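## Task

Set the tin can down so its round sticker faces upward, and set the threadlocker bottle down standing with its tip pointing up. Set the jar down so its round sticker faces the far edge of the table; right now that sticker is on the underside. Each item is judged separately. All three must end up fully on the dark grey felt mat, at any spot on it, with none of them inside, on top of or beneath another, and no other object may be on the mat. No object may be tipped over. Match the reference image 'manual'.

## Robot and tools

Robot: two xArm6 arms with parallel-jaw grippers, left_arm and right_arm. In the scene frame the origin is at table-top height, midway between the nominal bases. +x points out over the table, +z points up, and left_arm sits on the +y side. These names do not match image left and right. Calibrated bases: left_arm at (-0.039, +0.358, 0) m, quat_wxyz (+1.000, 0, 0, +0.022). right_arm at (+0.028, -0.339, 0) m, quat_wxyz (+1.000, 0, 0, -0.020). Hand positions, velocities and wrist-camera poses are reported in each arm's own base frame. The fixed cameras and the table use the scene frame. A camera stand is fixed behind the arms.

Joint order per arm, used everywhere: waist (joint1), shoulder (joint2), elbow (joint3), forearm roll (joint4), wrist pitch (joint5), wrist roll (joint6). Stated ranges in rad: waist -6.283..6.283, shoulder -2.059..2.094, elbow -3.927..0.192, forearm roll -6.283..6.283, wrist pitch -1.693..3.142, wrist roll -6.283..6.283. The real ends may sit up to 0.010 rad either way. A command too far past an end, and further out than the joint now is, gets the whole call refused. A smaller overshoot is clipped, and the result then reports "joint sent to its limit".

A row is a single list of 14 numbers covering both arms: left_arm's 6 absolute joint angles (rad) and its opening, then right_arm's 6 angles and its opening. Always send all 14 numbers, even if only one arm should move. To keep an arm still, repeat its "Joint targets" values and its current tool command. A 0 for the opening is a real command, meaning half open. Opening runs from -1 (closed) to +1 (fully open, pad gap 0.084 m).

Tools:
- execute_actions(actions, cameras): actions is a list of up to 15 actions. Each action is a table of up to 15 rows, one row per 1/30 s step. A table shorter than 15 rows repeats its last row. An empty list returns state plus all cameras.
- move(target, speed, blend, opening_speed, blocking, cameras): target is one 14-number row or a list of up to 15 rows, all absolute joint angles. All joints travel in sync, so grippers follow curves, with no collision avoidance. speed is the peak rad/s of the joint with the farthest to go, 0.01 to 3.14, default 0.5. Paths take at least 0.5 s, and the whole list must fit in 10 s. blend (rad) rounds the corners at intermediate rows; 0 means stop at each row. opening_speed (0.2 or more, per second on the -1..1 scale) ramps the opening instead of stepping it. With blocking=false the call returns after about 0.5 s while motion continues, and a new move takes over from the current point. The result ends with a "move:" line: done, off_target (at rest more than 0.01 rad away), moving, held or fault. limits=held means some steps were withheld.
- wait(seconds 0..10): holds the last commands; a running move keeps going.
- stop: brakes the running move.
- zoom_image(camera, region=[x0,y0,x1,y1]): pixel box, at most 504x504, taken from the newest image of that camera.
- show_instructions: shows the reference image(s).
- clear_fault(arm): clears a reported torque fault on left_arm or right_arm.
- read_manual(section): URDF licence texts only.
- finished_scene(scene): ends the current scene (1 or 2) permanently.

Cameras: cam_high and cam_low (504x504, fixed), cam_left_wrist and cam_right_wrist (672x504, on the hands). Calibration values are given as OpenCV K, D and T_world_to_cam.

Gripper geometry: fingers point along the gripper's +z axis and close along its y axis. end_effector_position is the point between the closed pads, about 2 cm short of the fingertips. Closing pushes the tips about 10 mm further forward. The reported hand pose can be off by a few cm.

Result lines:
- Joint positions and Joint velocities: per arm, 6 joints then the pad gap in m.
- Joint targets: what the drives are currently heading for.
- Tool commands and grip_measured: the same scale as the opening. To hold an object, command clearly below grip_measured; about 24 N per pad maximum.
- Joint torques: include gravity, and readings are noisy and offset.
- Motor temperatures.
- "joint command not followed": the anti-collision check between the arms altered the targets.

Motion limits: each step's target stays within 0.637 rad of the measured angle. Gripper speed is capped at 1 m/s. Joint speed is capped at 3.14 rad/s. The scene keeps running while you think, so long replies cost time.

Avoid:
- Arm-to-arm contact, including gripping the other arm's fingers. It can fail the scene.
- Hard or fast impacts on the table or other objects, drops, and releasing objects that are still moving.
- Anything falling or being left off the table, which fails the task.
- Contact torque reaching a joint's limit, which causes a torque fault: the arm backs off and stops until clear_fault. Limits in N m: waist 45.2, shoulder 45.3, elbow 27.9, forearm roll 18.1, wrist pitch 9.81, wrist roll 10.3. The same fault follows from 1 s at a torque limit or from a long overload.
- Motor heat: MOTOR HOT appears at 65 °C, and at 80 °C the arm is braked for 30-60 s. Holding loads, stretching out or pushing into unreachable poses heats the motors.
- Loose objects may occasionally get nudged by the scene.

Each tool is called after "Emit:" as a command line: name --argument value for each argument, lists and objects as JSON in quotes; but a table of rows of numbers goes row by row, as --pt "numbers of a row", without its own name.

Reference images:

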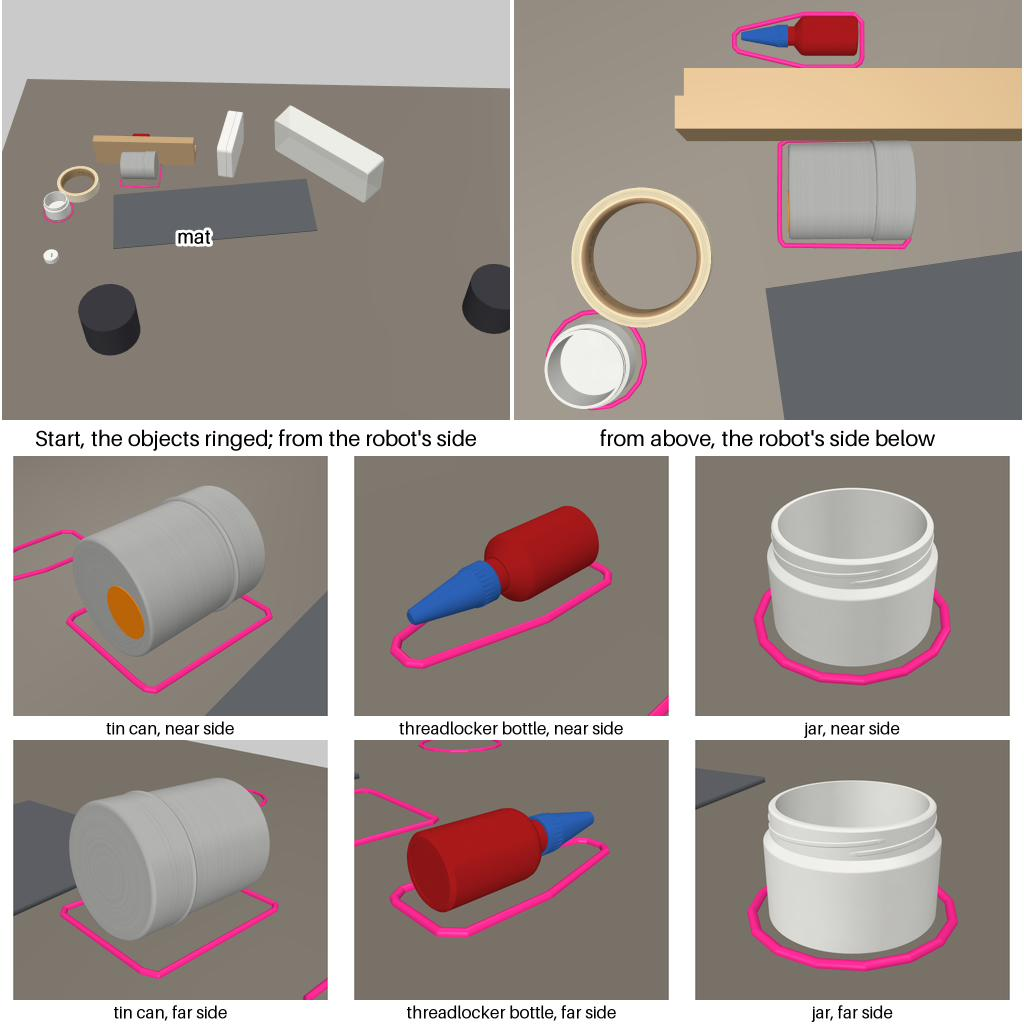

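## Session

Emit:
execute_actions --actions '[]'

Emit:
zoom_image --camera "cam_high" --region '[200, 250, 504, 504]'

Emit:
zoom_image --camera "cam_low" --region '[0, 180, 400, 480]'

Scene clock: 0.00 s.
left_arm: end_effector_position=(+0.3801, -0.4224, +0.2538) grip_measured=+1.00 end_effector_quat_wxyz=(-0.002, +0.694, +0.720, -0.001) | right_arm: end_effector_position=(+0.5417, -0.2957, +0.2267) grip_measured=+1.00 end_effector_quat_wxyz=(-0.035, -0.620, +0.784, +0.014)
Joint positions: left_arm=[-0.837 0.327 -1.637 -0.002 1.312 -2.445 0.084] | right_arm=[-0.479 0.595 -1.969 -0.053 1.429 1.334 0.084]
Joint velocities: within noise
Joint torques (N m): no reading
Motor temperatures (°C): left_arm=[37 45 55 32 38 40] | right_arm=[36 40 40 40 39 38]
Joint targets: left_arm=[-0.837 0.327 -1.637 -0.002 1.312 -2.445] | right_arm=[-0.479 0.595 -1.969 -0.053 1.429 1.334]
Tool commands: left_gripper/opening=+1.0 right_gripper/opening=+1.0
camera_calibration:
cam_left_wrist: T_world_to_cam=[[0.999371, 0.0329172, -0.0132143, -0.33141], [0.0328444, -0.999444, -0.00568802, -0.36546], [-0.0133942, 0.00525043, -0.999897, 0.391544], [0, 0, 0, 1]] pos_world=[0.34845, -0.356404, 0.385045]
cam_right_wrist: T_world_to_cam=[[-0.972467, 0.222302, 0.0699227, 0.607321], [0.218952, 0.974323, -0.0524829, 0.252258], [-0.0797943, -0.0357282, -0.996171, 0.389433], [0, 0, 0, 1]] pos_world=[0.566442, -0.366875, 0.358715]

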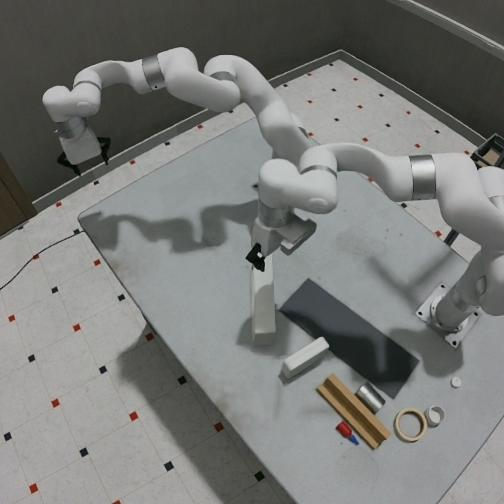

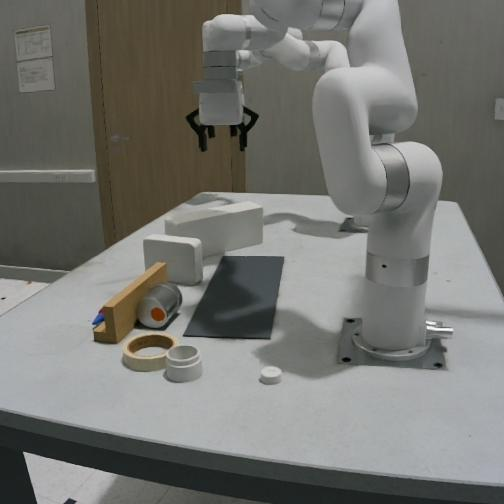

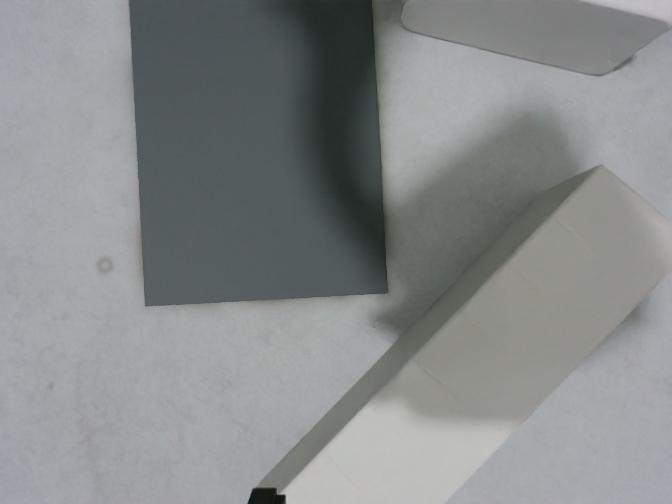

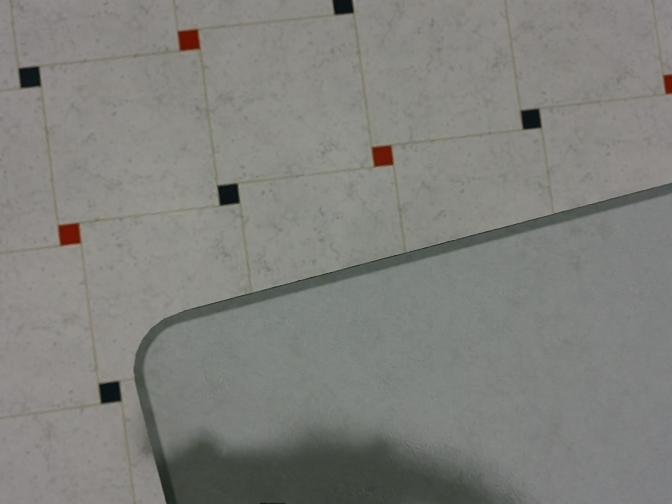

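Scaled by 1.658 from the camera's 504x504 image, which has a finer 720x720 frame.

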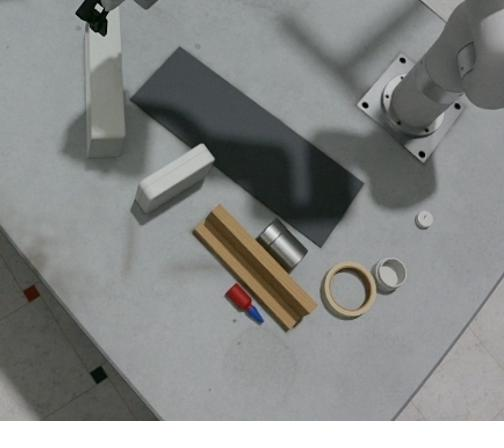

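Scaled by 1.260 from the camera's 504x504 image, which has a finer 720x720 frame.

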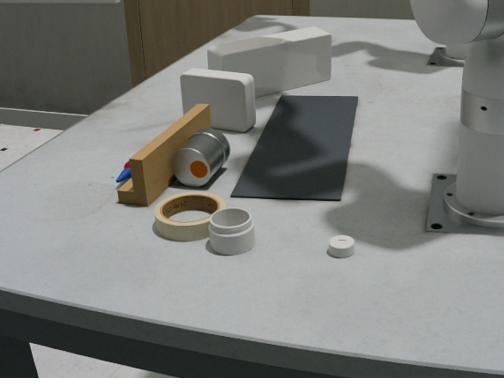

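Emit:
move --target '[0.103,-0.4365,-0.8664,0,1.3029,0,1,-0.479,0.595,-1.969,-0.053,1.429,1.334,1]' --speed 1.0 --cameras '["cam_left_wrist"]'

Scene clock: 79.13 s.
left_arm: end_effector_position=(+0.3531, +0.0365, +0.2800) grip_measured=+1.00 end_effector_quat_wxyz=(+0.000, +0.999, +0.051, +0.000) | right_arm: end_effector_position=(+0.5417, -0.2955, +0.2267) grip_measured=+1.00 end_effector_quat_wxyz=(-0.035, -0.620, +0.784, +0.014)
Joint positions: left_arm=[0.103 -0.436 -0.866 0 1.303 0 0.084] | right_arm=[-0.479 0.595 -1.969 -0.053 1.429 1.334 0.084]
Joint torques (N m): left_arm=[6.67 -15.45 -17.92 1.25 -5.12 2.07] | right_arm=[2.71 -20.75 -21.74 1.61 0.43 1.69]
Motor temperatures (°C): left_arm=[37 50 70 32 39 41] | right_arm=[36 44 49 40 40 38]
Joint targets: left_arm=[0.103 -0.436 -0.866 0.000 1.303 0.000] | right_arm=[-0.479 0.595 -1.969 -0.053 1.429 1.334]
MOTOR HOT: the elbow of the left arm reports 70 °C; the controller stops that arm at 80 °C. To cool a motor, set the load down, stop pushing, or move to a pose that needs little force. At that limit the left arm can sag while its brakes close.
move: done
camera_calibration:
cam_left_wrist: T_world_to_cam=[[0.0985448, -0.995086, -0.00961937, 0.0354196], [-0.995126, -0.0985035, -0.00466906, 0.424012], [0.00369857, 0.0100326, -0.999943, 0.408756], [0, 0, 0, 1]] pos_world=[0.416943, 0.0729114, 0.411053]
Images, in order (width x height): cam_left_wrist 672x504.

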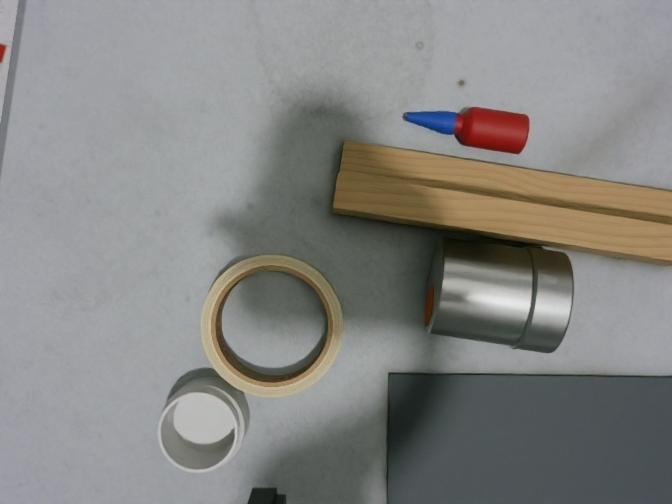

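Emit:
zoom_image --camera "cam_left_wrist" --region '[320, 90, 672, 370]'

Emit:
zoom_image --camera "cam_left_wrist" --region '[140, 240, 360, 480]'

Emit:
zoom_image --camera "cam_low" --region '[85, 255, 215, 395]'

Scaled by 1.432 from the camera's 672x504 image, which has a finer 960x720 frame.

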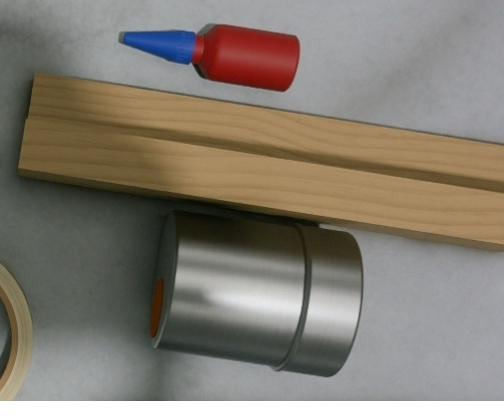

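Scaled by 2.100 from the camera's 672x504 image, which has a finer 960x720 frame.

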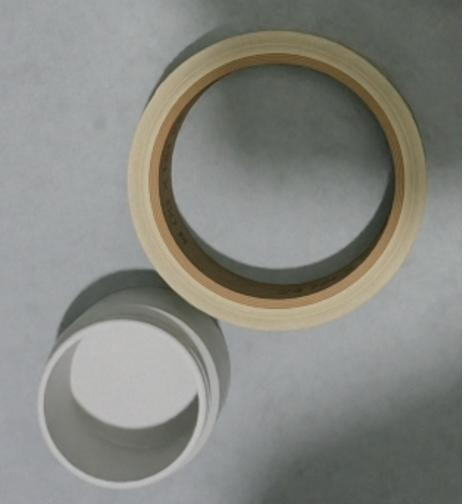

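This scene's latest camera images include none from cam_low. They are from: cam_left_wrist. cam_low's image comes with the result of a call that names it in "cameras".

Emit:
move --target '[-0.039,-0.0867,-0.7114,0,0.7981,0,1,-0.479,0.595,-1.969,-0.053,1.429,1.334,1]' --speed 0.7 --cameras '["cam_left_wrist","cam_low"]'

Emit:
zoom_image --camera "cam_low" --region '[85, 255, 215, 395]'

Scene clock: 217.80 s.
left_arm: end_effector_position=(+0.4037, -0.0157, +0.1200) grip_measured=+1.00 end_effector_quat_wxyz=(+0.000, +1.000, -0.019, +0.000) | right_arm: end_effector_position=(+0.5417, -0.2955, +0.2267) grip_measured=+1.00 end_effector_quat_wxyz=(-0.035, -0.620, +0.784, +0.014)
Joint positions: left_arm=[-0.039 -0.087 -0.711 0 0.798 0 0.084] | right_arm=[-0.479 0.595 -1.969 -0.053 1.429 1.334 0.084]
Joint torques (N m): left_arm=[-6.33 -11.38 -15.62 1.34 -5.28 1.46] | right_arm=[2.86 -19.64 -21.73 1.72 0.53 1.58]
Motor temperatures (°C): left_arm=[37 47 68 32 40 41] | right_arm=[36 44 53 40 39 39]
Joint targets: left_arm=[-0.039 -0.087 -0.711 0.000 0.798 0.000] | right_arm=[-0.479 0.595 -1.969 -0.053 1.429 1.334]
MOTOR HOT: still on. The elbow of the left arm reports 68 °C.
move: done
camera_calibration:
cam_left_wrist: T_world_to_cam=[[-0.0432709, -0.999017, -0.0096114, 0.0341267], [-0.99905, 0.0433184, -0.0047944, 0.472289], [0.00520604, 0.00939481, -0.999942, 0.248475], [0, 0, 0, 1]] pos_world=[0.472024, 0.0113, 0.251053]
Images, in order (width x height): cam_low 504x504, cam_left_wrist 672x504.

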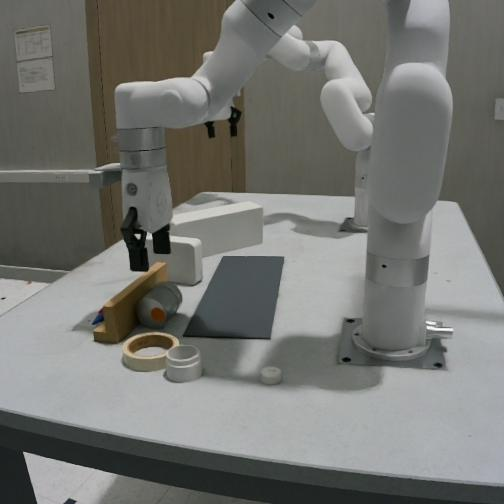

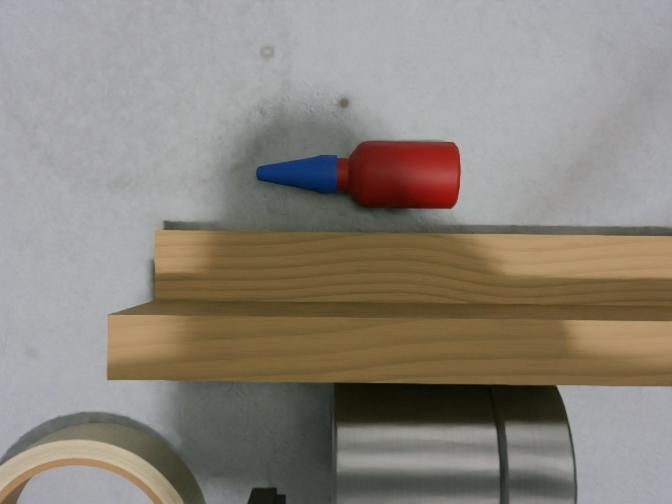

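Scaled by 3.600 from the camera's 504x504 image, which has a finer 720x720 frame.

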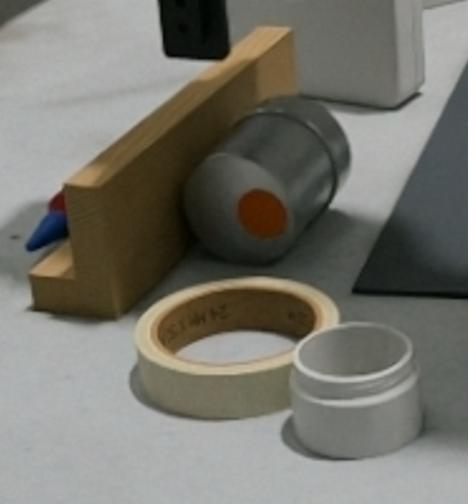

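Emit:
move --pt "-0.0471 0.1299 -0.6501 0 0.5202 0 1 -0.479 0.595 -1.969 -0.053 1.429 1.334 1" --pt "-0.0471 0.1299 -0.6501 0 0.5202 0 -0.1 -0.479 0.595 -1.969 -0.053 1.429 1.334 1" --speed 0.2 --opening_speed 0.8 --cameras '["cam_left_wrist","cam_low"]'

Emit:
zoom_image --camera "cam_low" --region '[85, 225, 215, 365]'

Scene clock: 248.93 s.
left_arm: end_effector_position=(+0.4030, -0.0190, +0.0320) grip_measured=+0.71 end_effector_quat_wxyz=(+0.000, +1.000, -0.024, +0.000) | right_arm: end_effector_position=(+0.5417, -0.2955, +0.2267) grip_measured=+1.00 end_effector_quat_wxyz=(-0.035, -0.620, +0.784, +0.014)
Joint positions: left_arm=[-0.047 0.13 -0.65 0 0.52 0 0.073] | right_arm=[-0.479 0.595 -1.969 -0.053 1.429 1.334 0.084]
Joint torques (N m): left_arm=[4.74 -13.33 -12.8 0.89 -3.6 0.62] | right_arm=[2.92 -20.66 -21.74 1.56 0.41 1.57]
Motor temperatures (°C): left_arm=[37 47 65 32 41 41] | right_arm=[36 44 53 40 39 39]
Joint targets: left_arm=[-0.047 0.130 -0.650 0.000 0.520 0.000] | right_arm=[-0.479 0.595 -1.969 -0.053 1.429 1.334]
MOTOR HOT: still on. The elbow of the left arm reports 65 °C.
move: done
camera_calibration:
cam_left_wrist: T_world_to_cam=[[-0.051472, -0.998628, -0.00967081, 0.0332308], [-0.998661, 0.0515194, -0.00472476, 0.471263], [0.00521651, 0.00941466, -0.999942, 0.160514], [0, 0, 0, 1]] pos_world=[0.471505, 0.00739487, 0.163053]
Images, in order (width x height): cam_low 504x504, cam_left_wrist 672x504.

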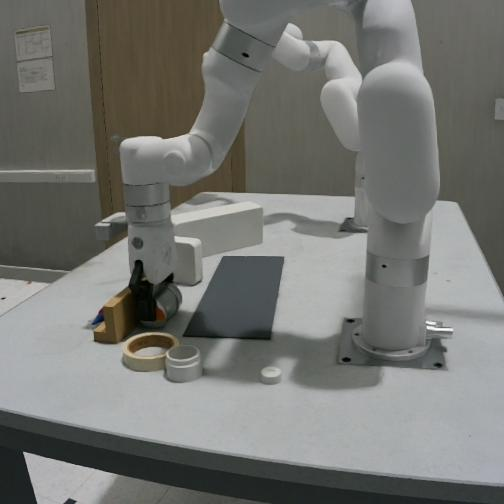

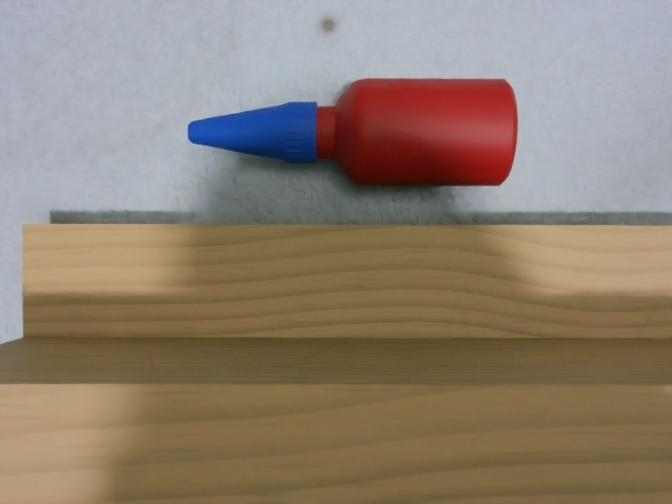

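Scaled by 3.600 from the camera's 504x504 image, which has a finer 720x720 frame.

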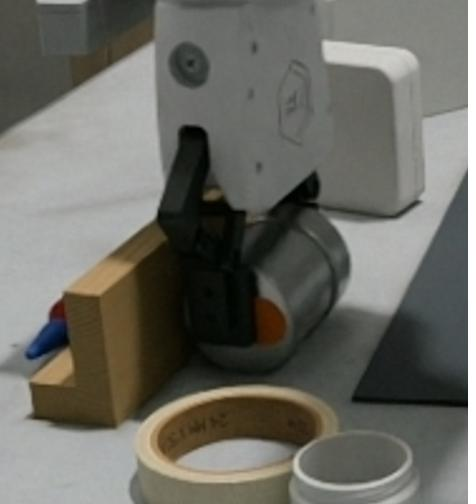

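Emit:
move --pt "-0.0471 0.0006 -0.672 0 0.6713 0 -0.1 -0.479 0.595 -1.969 -0.053 1.429 1.334 1" --pt "0 -0.3561 -0.3122 0 0.6683 1.5708 -0.1 -0.479 0.595 -1.969 -0.053 1.429 1.334 1" --pt "0 -0.1919 -0.2845 0 0.4764 1.5708 -0.1 -0.479 0.595 -1.969 -0.053 1.429 1.334 1" --speed '[0.2,0.6,0.15]' --blend '[0.03,0.02,0]' --cameras '["cam_low","cam_high"]'

Emit:
zoom_image --camera "cam_low" --region '[115, 225, 275, 395]'

Scene clock: 332.87 s.
left_arm: end_effector_position=(+0.3002, +0.0000, +0.0362) grip_measured=+0.71 end_effector_quat_wxyz=(+0.000, +0.707, -0.707, +0.000) | right_arm: end_effector_position=(+0.5417, -0.2955, +0.2267) grip_measured=+1.00 end_effector_quat_wxyz=(-0.035, -0.620, +0.784, +0.014)
Joint positions: left_arm=[0 -0.192 -0.285 0 0.476 1.571 0.073] | right_arm=[-0.479 0.595 -1.969 -0.053 1.429 1.334 0.084]
Joint torques (N m): left_arm=[6.85 -6.86 -12.41 0.6 -4.99 1.73] | right_arm=[2.88 -20.89 -21.41 1.57 0.52 1.67]
Motor temperatures (°C): left_arm=[37 47 63 32 39 41] | right_arm=[36 44 54 40 39 39]
Joint targets: left_arm=[0.000 -0.192 -0.284 0.000 0.476 1.571] | right_arm=[-0.479 0.595 -1.969 -0.053 1.429 1.334]
MOTOR HOT: still on. The elbow of the left arm reports 63 °C.
move: done
Images, in order (width x height): cam_high 504x504, cam_low 504x504.

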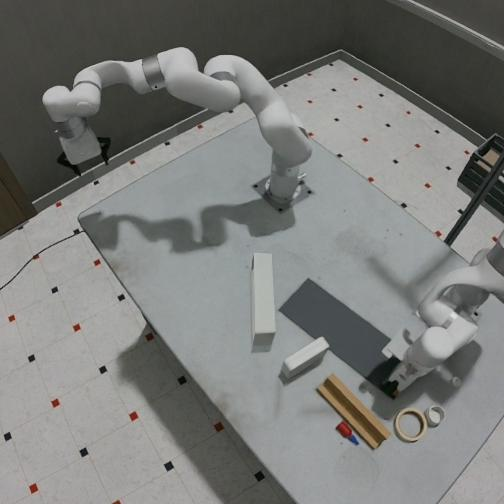

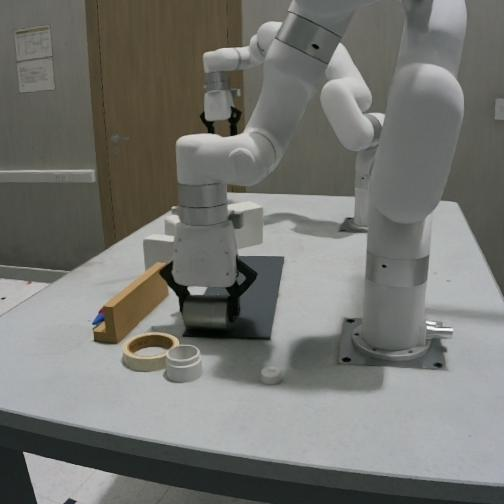

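Scaled by 2.965 from the camera's 504x504 image, which has a finer 720x720 frame.

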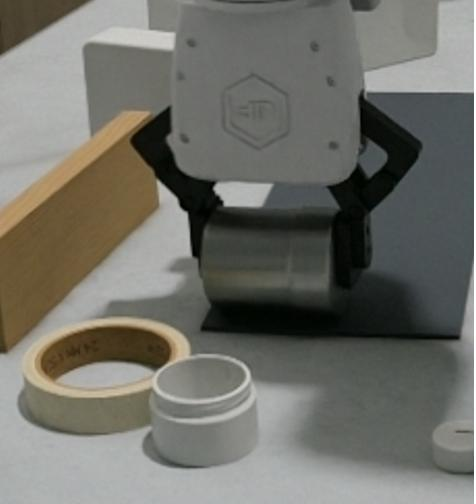

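Emit:
move --pt "0 -0.1836 -0.2831 0 0.4667 1.5708 -0.1 -0.479 0.595 -1.969 -0.053 1.429 1.334 1" --pt "0 -0.1815 -0.2828 0 0.4643 1.5708 -0.1 -0.479 0.595 -1.969 -0.053 1.429 1.334 1" --pt "0 -0.1815 -0.2828 0 0.4643 1.5708 1 -0.479 0.595 -1.969 -0.053 1.429 1.334 1" --speed 0.05 --opening_speed 0.7 --cameras '["cam_low"]'

Emit:
zoom_image --camera "cam_low" --region '[115, 225, 275, 395]'

Scene clock: 342.57 s.
left_arm: end_effector_position=(+0.2999, +0.0000, +0.0334) grip_measured=+1.00 end_effector_quat_wxyz=(+0.000, +0.707, -0.707, +0.000) | right_arm: end_effector_position=(+0.5417, -0.2955, +0.2267) grip_measured=+1.00 end_effector_quat_wxyz=(-0.035, -0.620, +0.784, +0.014)
Joint positions: left_arm=[0 -0.181 -0.283 0 0.464 1.571 0.084] | right_arm=[-0.479 0.595 -1.969 -0.053 1.429 1.334 0.084]
Joint torques (N m): left_arm=[5.48 -15.56 -17.4 0.23 -3.42 0.83] | right_arm=[2.37 -20.3 -21.41 1.8 0.55 1.68]
Motor temperatures (°C): left_arm=[37 47 62 32 39 41] | right_arm=[36 44 54 40 39 39]
Joint targets: left_arm=[0.000 -0.181 -0.283 0.000 0.464 1.571] | right_arm=[-0.479 0.595 -1.969 -0.053 1.429 1.334]
MOTOR HOT: cleared for the motors of the left arm.
move: done
Images, in order (width x height): cam_low 504x504.

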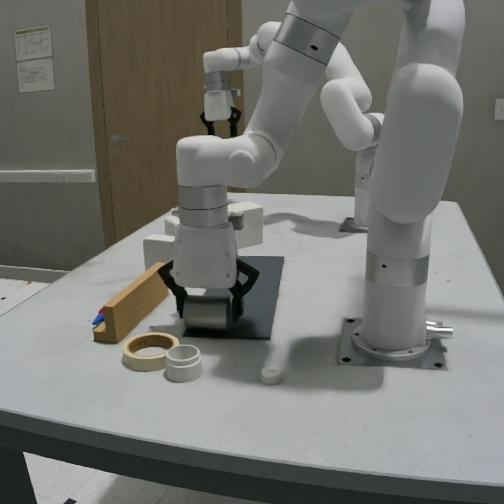

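Scaled by 2.965 from the camera's 504x504 image, which has a finer 720x720 frame.

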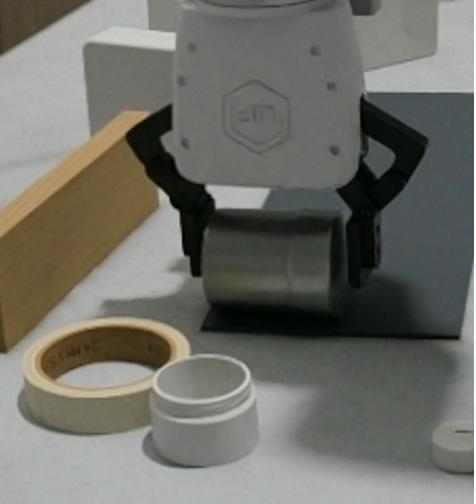

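Emit:
move --pt "0 -0.3561 -0.3122 0 0.6683 1.5708 1 -0.479 0.595 -1.969 -0.053 1.429 1.334 1" --pt "0 -0.5353 -0.4107 0 0.946 1.5708 1 -0.479 0.595 -1.969 -0.053 1.429 1.334 1" --speed '[0.2,0.6]' --blend '[0.05,0]' --cameras '["cam_left_wrist","cam_low"]'

Emit:
zoom_image --camera "cam_low" --region '[115, 225, 275, 395]'

Scene clock: 352.67 s.
left_arm: end_effector_position=(+0.3000, +0.0000, +0.1500) grip_measured=+1.00 end_effector_quat_wxyz=(+0.000, +0.707, -0.707, +0.000) | right_arm: end_effector_position=(+0.5417, -0.2955, +0.2267) grip_measured=+1.00 end_effector_quat_wxyz=(-0.035, -0.620, +0.784, +0.014)
Joint positions: left_arm=[0 -0.535 -0.411 0 0.946 1.571 0.084] | right_arm=[-0.479 0.595 -1.969 -0.053 1.429 1.334 0.084]
Joint torques (N m): left_arm=[2.01 -12.82 -22.28 0.01 0.13 0.06] | right_arm=[2.45 -20.49 -21.14 1.83 0.65 1.68]
Motor temperatures (°C): left_arm=[37 47 65 32 39 41] | right_arm=[36 44 54 40 39 39]
Joint targets: left_arm=[0.000 -0.535 -0.411 0.000 0.946 1.571] | right_arm=[-0.479 0.595 -1.969 -0.053 1.429 1.334]
MOTOR HOT: the elbow of the left arm reports 65 °C; the controller stops that arm at 80 °C. To cool a motor, set the load down, stop pushing, or move to a pose that needs little force. At that limit the left arm can sag while its brakes close.
move: done
camera_calibration:
cam_left_wrist: T_world_to_cam=[[-0.999945, 0.00427989, -0.00958308, 0.332589], [0.00432442, 0.99998, -0.00463122, 0.0670878], [0.00956306, -0.0046724, -0.999943, 0.277571], [0, 0, 0, 1]] pos_world=[0.329626, -0.067213, 0.281053]
Images, in order (width x height): cam_low 504x504, cam_left_wrist 672x504.

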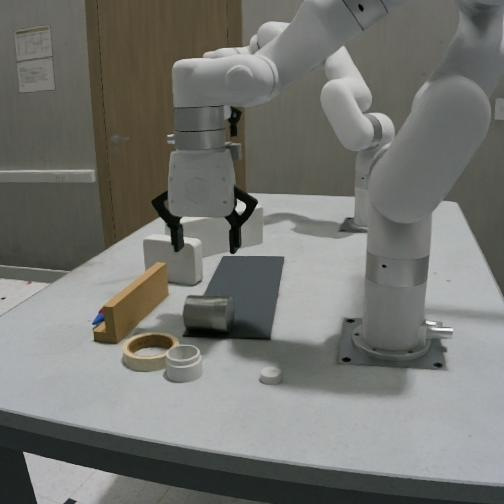

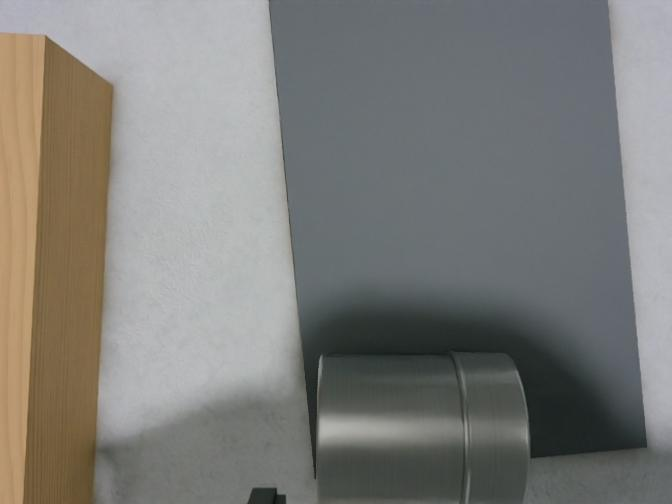

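Scaled by 2.965 from the camera's 504x504 image, which has a finer 720x720 frame.

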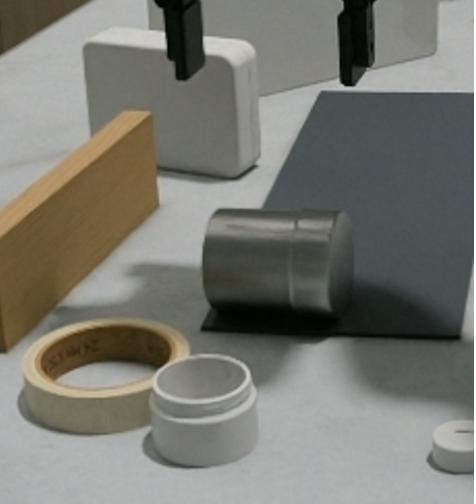

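Emit:
move --pt "0.003 0.7353 -1.6198 -3.1416 -1.4081 0 1 -0.479 0.595 -1.969 -0.053 1.429 1.334 1" --pt "0.003 0.7503 -1.4115 -3.1416 -1.1847 0 1 -0.479 0.595 -1.969 -0.053 1.429 1.334 1" --pt "0.003 0.7503 -1.4115 -3.1416 -1.1847 0 -0.4 -0.479 0.595 -1.969 -0.053 1.429 1.334 1" --speed '[0.8,0.2,0.2]' --blend '[0.02,0,0]' --opening_speed 0.8 --cameras '["cam_low","cam_high","cam_left_wrist"]'

Emit:
zoom_image --camera "cam_low" --region '[95, 205, 275, 395]'

Scene clock: 470.70 s.
left_arm: end_effector_position=(+0.3131, +0.0009, +0.0361) grip_measured=+0.32 end_effector_quat_wxyz=(-0.259, -0.001, +0.966, +0.000) | right_arm: end_effector_position=(+0.5417, -0.2955, +0.2267) grip_measured=+1.00 end_effector_quat_wxyz=(-0.035, -0.620, +0.784, +0.014)
Joint positions: left_arm=[0.003 0.75 -1.411 -3.142 -1.185 0 0.058] | right_arm=[-0.479 0.595 -1.969 -0.053 1.429 1.334 0.084]
Joint torques (N m): left_arm=[3.12 -20.3 -9.65 -1.67 -0.93 -1.65] | right_arm=[2.6 -20.29 -21.49 1.85 0.51 1.7]
Motor temperatures (°C): left_arm=[37 47 73 32 39 41] | right_arm=[36 44 55 40 39 39]
Joint targets: left_arm=[0.003 0.750 -1.411 -3.142 -1.185 0.000] | right_arm=[-0.479 0.595 -1.969 -0.053 1.429 1.334]
MOTOR HOT: still on. The elbow of the left arm reports 73 °C.
move: done
camera_calibration:
cam_left_wrist: T_world_to_cam=[[-0.00413492, 0.999936, -0.0105388, 0.0319796], [0.863757, -0.0017391, -0.503905, -0.1845], [-0.503891, -0.0111866, -0.863695, 0.319327], [0, 0, 0, 1]] pos_world=[0.320402, -0.0287262, 0.183168]
Images, in order (width x height): cam_high 504x504, cam_low 504x504, cam_left_wrist 672x504.

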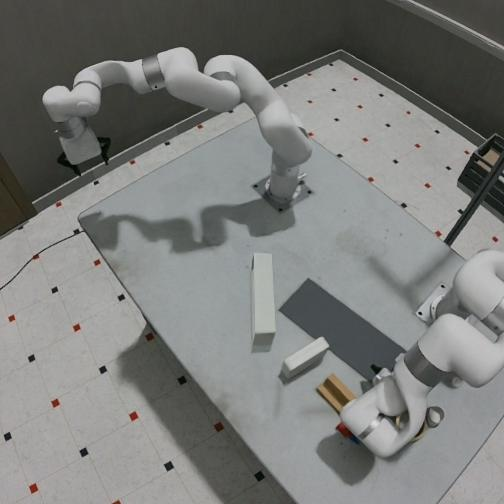

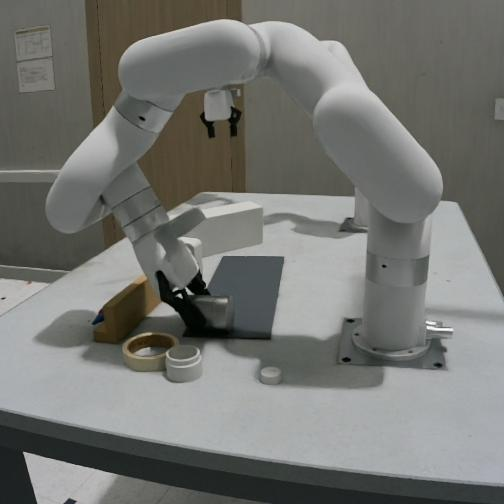

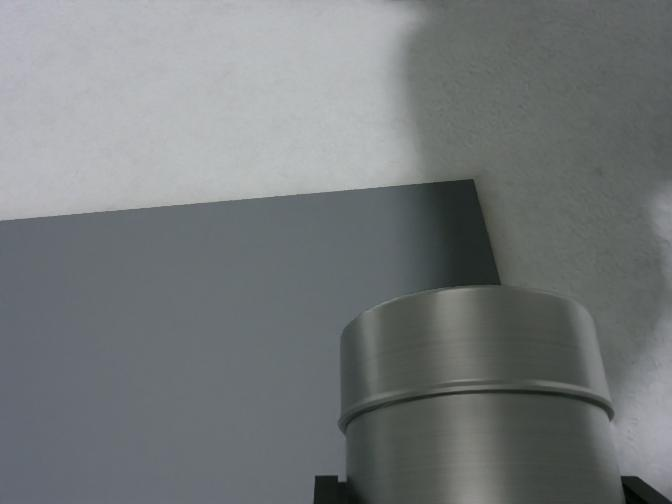

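Scaled by 2.653 from the camera's 504x504 image, which has a finer 720x720 frame.

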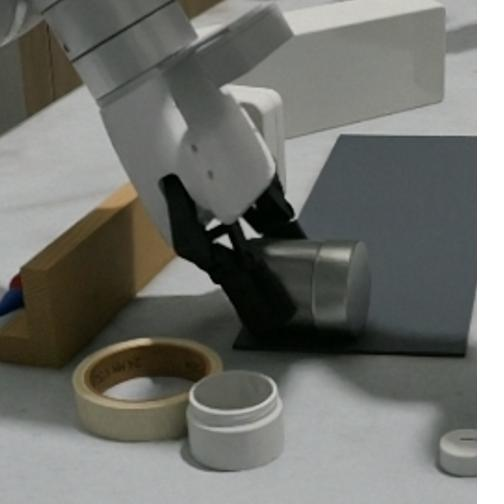

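Emit:
move --pt "0.003 0.6165 -1.3991 -3.1416 -1.3062 0 -0.4 -0.479 0.595 -1.969 -0.053 1.429 1.334 1" --pt "-0.32 -0.0768 -0.8233 -3.1416 -0.6383 0 -0.4 -0.479 0.595 -1.969 -0.053 1.429 1.334 1" --pt "-0.6458 -0.2941 -0.2068 -3.1416 0.5463 0 -0.4 -0.479 0.595 -1.969 -0.053 1.429 1.334 1" --pt "-0.6458 -0.073 -0.2053 -3.1416 0.769 0 -0.4 -0.479 0.595 -1.969 -0.053 1.429 1.334 1" --speed '[0.2,0.6,0.6,0.2]' --blend '[0.02,0.1,0.03,0]' --cameras '["cam_low","cam_high","cam_left_wrist"]'

Emit:
zoom_image --camera "cam_low" --region '[165, 165, 325, 345]'

Scene clock: 498.87 s.
left_arm: end_effector_position=(+0.3043, -0.2293, +0.0551) grip_measured=+0.32 end_effector_quat_wxyz=(+0.474, +0.275, +0.821, -0.159) | right_arm: end_effector_position=(+0.5417, -0.2955, +0.2267) grip_measured=+1.00 end_effector_quat_wxyz=(-0.035, -0.620, +0.784, +0.014)
Joint positions: left_arm=[-0.646 -0.073 -0.205 -3.142 0.769 0 0.058] | right_arm=[-0.479 0.595 -1.969 -0.053 1.429 1.334 0.084]
Joint torques (N m): left_arm=[-6.55 -2.96 -5.69 0.57 1.83 -0.61] | right_arm=[2.47 -20.35 -21.3 1.48 0.75 1.75]
Motor temperatures (°C): left_arm=[37 48 64 32 39 41] | right_arm=[36 44 55 40 39 39]
Joint targets: left_arm=[-0.646 -0.073 -0.205 -3.142 0.769 0.000] | right_arm=[-0.479 0.595 -1.969 -0.053 1.429 1.334]
MOTOR HOT: still on. The elbow of the left arm reports 64 °C.
move: done
camera_calibration:
cam_left_wrist: T_world_to_cam=[[0.610193, 0.792252, -0.00109731, 0.0273147], [0.399755, -0.306695, 0.86379, -0.171907], [0.684003, -0.527518, -0.50385, -0.170909], [0, 0, 0, 1]] pos_world=[0.168956, -0.164521, 0.0624087]
Images, in order (width x height): cam_high 504x504, cam_low 504x504, cam_left_wrist 672x504.

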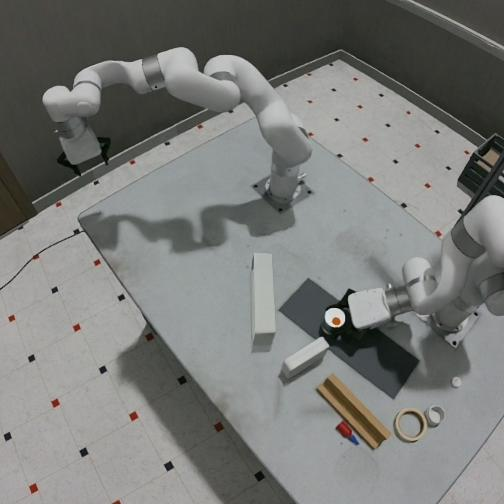

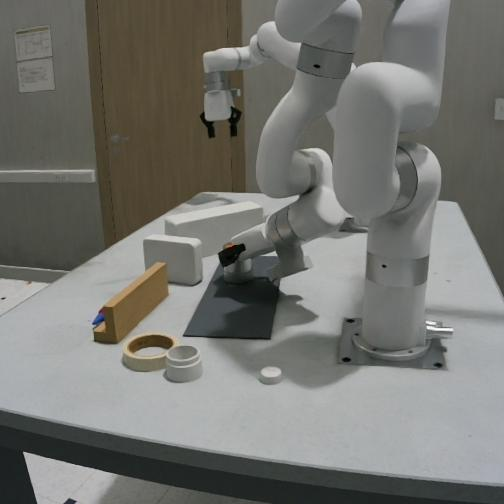

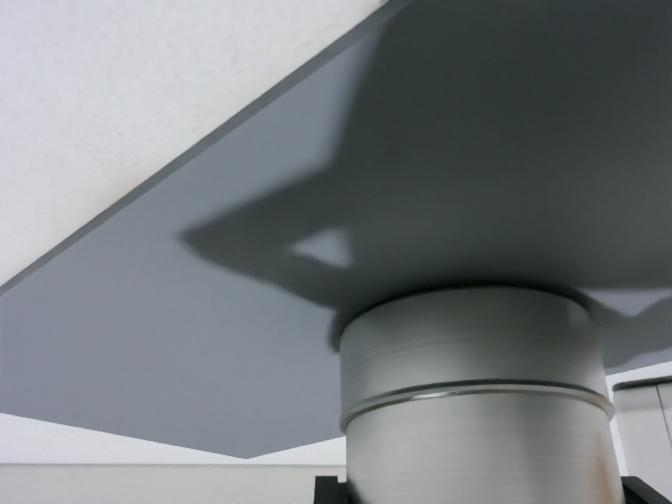

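Scaled by 2.800 from the camera's 504x504 image, which has a finer 720x720 frame.

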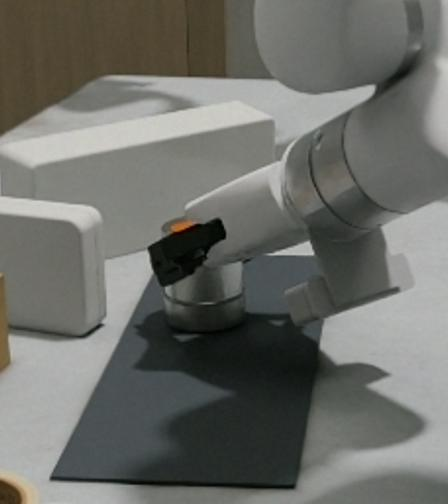

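Emit:
move --target '[-0.6458,-0.0331,-0.2084,-3.1416,0.8057,0,-0.4,-0.479,0.595,-1.969,-0.053,1.429,1.334,1]' --speed 0.04 --cameras '["cam_low","cam_left_wrist"]'

Emit:
zoom_image --camera "cam_left_wrist" --region '[300, 250, 660, 504]'

Scene clock: 505.07 s.
left_arm: end_effector_position=(+0.3043, -0.2293, +0.0475) grip_measured=+0.32 end_effector_quat_wxyz=(+0.474, +0.275, +0.821, -0.159) | right_arm: end_effector_position=(+0.5417, -0.2955, +0.2267) grip_measured=+1.00 end_effector_quat_wxyz=(-0.035, -0.620, +0.784, +0.014)
Joint positions: left_arm=[-0.646 -0.033 -0.208 -3.142 0.806 0 0.058] | right_arm=[-0.479 0.595 -1.969 -0.053 1.429 1.334 0.084]
Joint torques (N m): left_arm=[-5.59 3.45 -2.6 0.59 -2 -0.18] | right_arm=[2.16 -20.2 -21.29 1.49 0.42 1.73]
Motor temperatures (°C): left_arm=[37 48 63 32 39 41] | right_arm=[36 44 55 40 39 39]
Joint targets: left_arm=[-0.646 -0.033 -0.208 -3.142 0.806 0.000] | right_arm=[-0.479 0.595 -1.969 -0.053 1.429 1.334]
MOTOR HOT: still on. The elbow of the left arm reports 63 °C.
move: done
camera_calibration:
cam_left_wrist: T_world_to_cam=[[0.610218, 0.792232, -0.00116452, 0.0272233], [0.399926, -0.306774, 0.863683, -0.165347], [0.683881, -0.527501, -0.504033, -0.174652], [0, 0, 0, 1]] pos_world=[0.168956, -0.164421, 0.0548088]
Images, in order (width x height): cam_low 504x504, cam_left_wrist 672x504.

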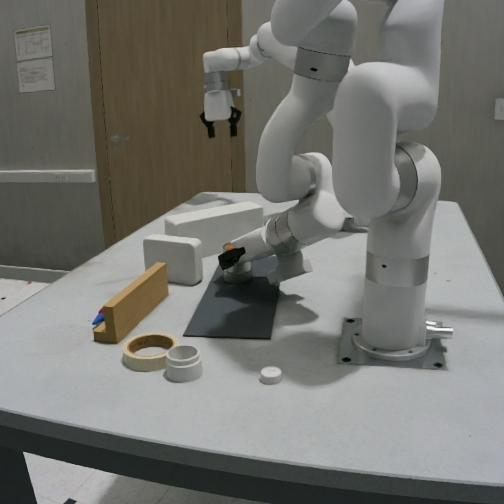

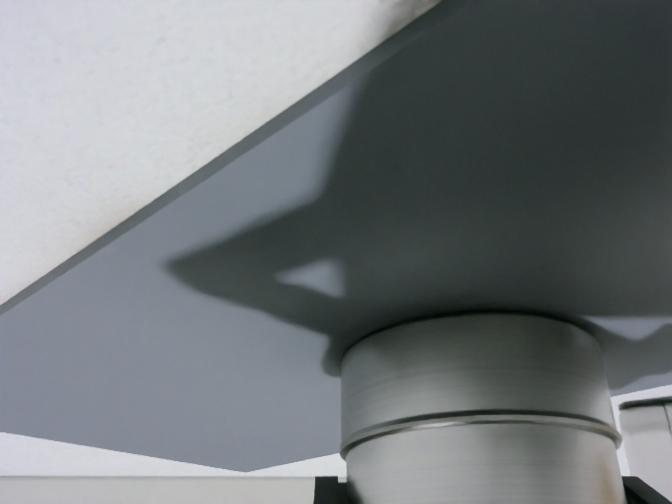

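Scaled by 1.400 from the camera's 672x504 image, which has a finer 960x720 frame.

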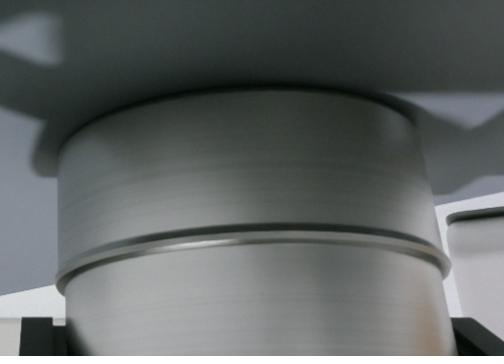

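Emit:
move --target '[-0.6458,-0.0331,-0.2084,-3.1416,0.8057,0,0.9,-0.479,0.595,-1.969,-0.053,1.429,1.334,1]' --opening_speed 0.6 --cameras '["cam_low","cam_left_wrist"]'

Emit:
zoom_image --camera "cam_low" --region '[165, 205, 325, 345]'

Scene clock: 513.23 s.
left_arm: end_effector_position=(+0.3043, -0.2293, +0.0475) grip_measured=+0.90 end_effector_quat_wxyz=(+0.474, +0.275, +0.821, -0.159) | right_arm: end_effector_position=(+0.5417, -0.2955, +0.2267) grip_measured=+1.00 end_effector_quat_wxyz=(-0.035, -0.620, +0.784, +0.014)
Joint positions: left_arm=[-0.646 -0.033 -0.208 -3.142 0.806 0 0.08] | right_arm=[-0.479 0.595 -1.969 -0.053 1.429 1.334 0.084]
Joint torques (N m): left_arm=[-4.33 -15.33 -13.04 0.44 3.5 0.61] | right_arm=[2.7 -20.63 -21.21 1.49 0.64 1.51]
Motor temperatures (°C): left_arm=[37 47 61 32 39 41] | right_arm=[36 44 55 40 39 39]
Joint targets: left_arm=[-0.646 -0.033 -0.208 -3.142 0.806 0.000] | right_arm=[-0.479 0.595 -1.969 -0.053 1.429 1.334]
MOTOR HOT: cleared for the motors of the left arm.
move: done
camera_calibration:
cam_left_wrist: T_world_to_cam=[[0.610218, 0.792232, -0.00116452, 0.0272233], [0.399926, -0.306774, 0.863683, -0.165347], [0.683881, -0.527501, -0.504033, -0.174652], [0, 0, 0, 1]] pos_world=[0.168956, -0.164421, 0.0548088]
Images, in order (width x height): cam_low 504x504, cam_left_wrist 672x504.

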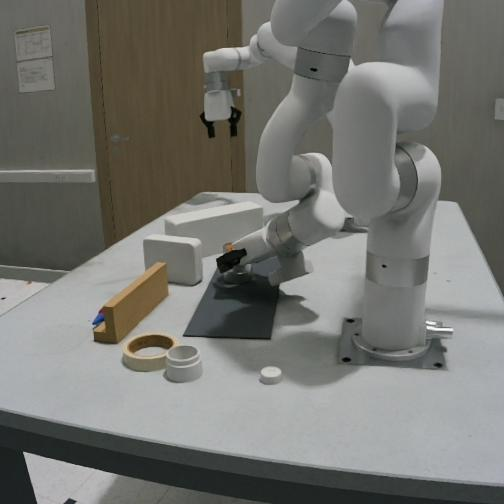

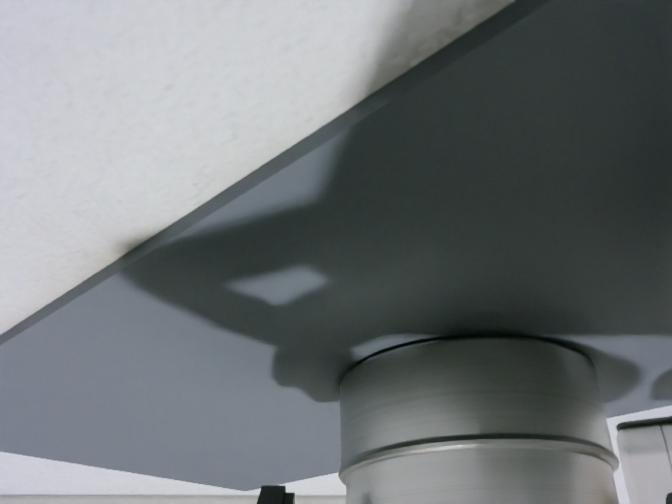

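Scaled by 3.150 from the camera's 504x504 image, which has a finer 720x720 frame.

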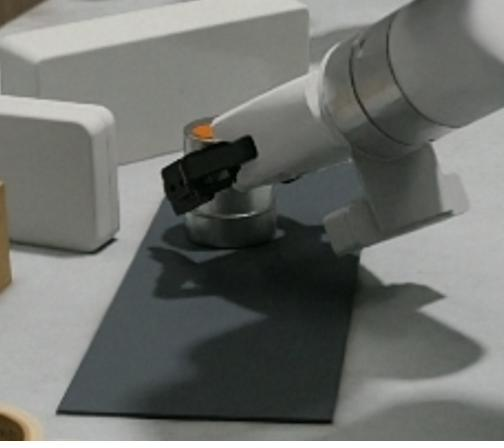

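Emit:
move --pt "-0.6458 -0.4545 -0.2365 -3.1416 0.3562 0 0.9 -0.479 0.595 -1.969 -0.053 1.429 1.334 1" --pt "-0.0678 0.5307 -1.5184 -3.1416 -0.9878 -1.5708 0 -0.479 0.595 -1.969 -0.053 1.429 1.334 1" --speed '[0.25,0.8]' --blend '[0.05,0]' --cameras '["cam_low","cam_left_wrist","cam_high"]'

Emit:
zoom_image --camera "cam_low" --region '[85, 165, 305, 385]'

Scene clock: 613.33 s.
left_arm: end_effector_position=(+0.4417, -0.0300, +0.1099) grip_measured=-0.01 end_effector_quat_wxyz=(+0.000, +0.683, -0.731, +0.000) | right_arm: end_effector_position=(+0.5417, -0.2955, +0.2267) grip_measured=+1.00 end_effector_quat_wxyz=(-0.035, -0.620, +0.784, +0.014)
Joint positions: left_arm=[-0.068 0.531 -1.518 -3.142 -0.988 -1.571 0.044] | right_arm=[-0.479 0.595 -1.969 -0.053 1.429 1.334 0.084]
Joint torques (N m): left_arm=[6.7 -20.37 -18.3 0.52 -4.58 -1.97] | right_arm=[2.14 -20.49 -20.99 1.55 0.36 1.67]
Motor temperatures (°C): left_arm=[37 47 65 32 39 41] | right_arm=[36 45 56 40 39 39]
Joint targets: left_arm=[-0.068 0.531 -1.518 -3.142 -0.988 -1.571] | right_arm=[-0.479 0.595 -1.969 -0.053 1.429 1.334]
MOTOR HOT: the elbow of the left arm reports 65 °C; the controller stops that arm at 80 °C. To cool a motor, set the load down, stop pushing, or move to a pose that needs little force. At that limit the left arm can sag while its brakes close.
move: done
camera_calibration:
cam_left_wrist: T_world_to_cam=[[-0.997361, 0.0719669, -0.00957441, 0.474887], [0.0720144, 0.997392, -0.00471284, 0.0663267], [0.00921027, -0.0053899, -0.999943, 0.236107], [0, 0, 0, 1]] pos_world=[0.466683, -0.0990573, 0.240953]
Images, in order (width x height): cam_high 504x504, cam_low 504x504, cam_left_wrist 672x504.

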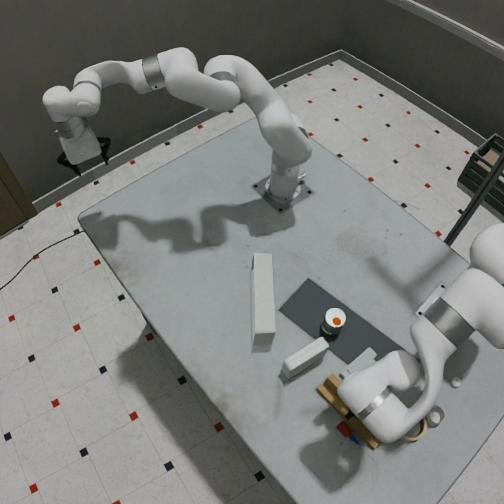

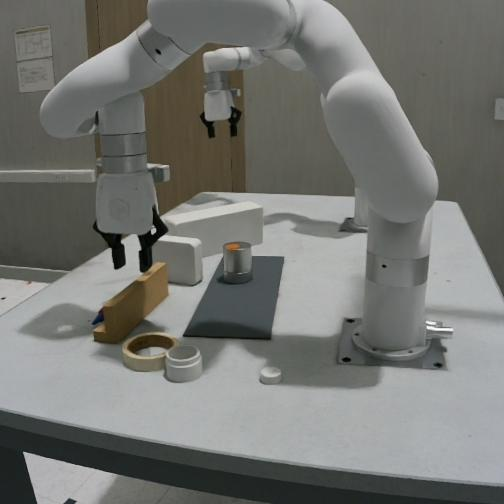

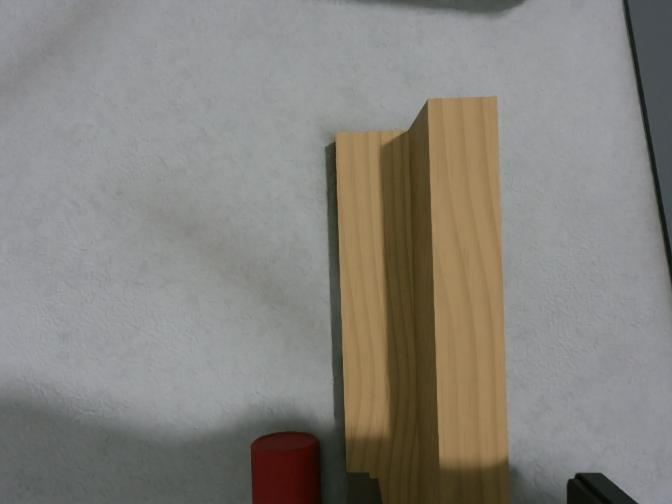

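Scaled by 2.291 from the camera's 504x504 image, which has a finer 720x720 frame.

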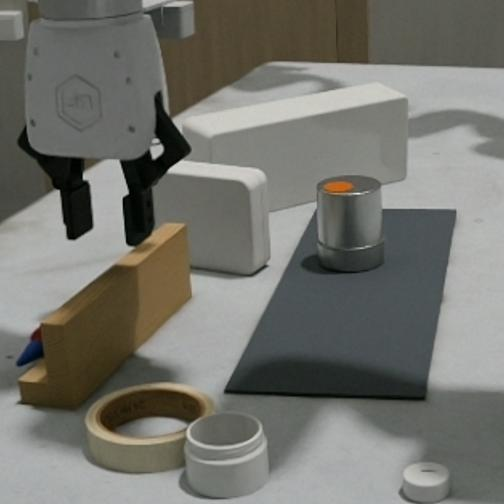

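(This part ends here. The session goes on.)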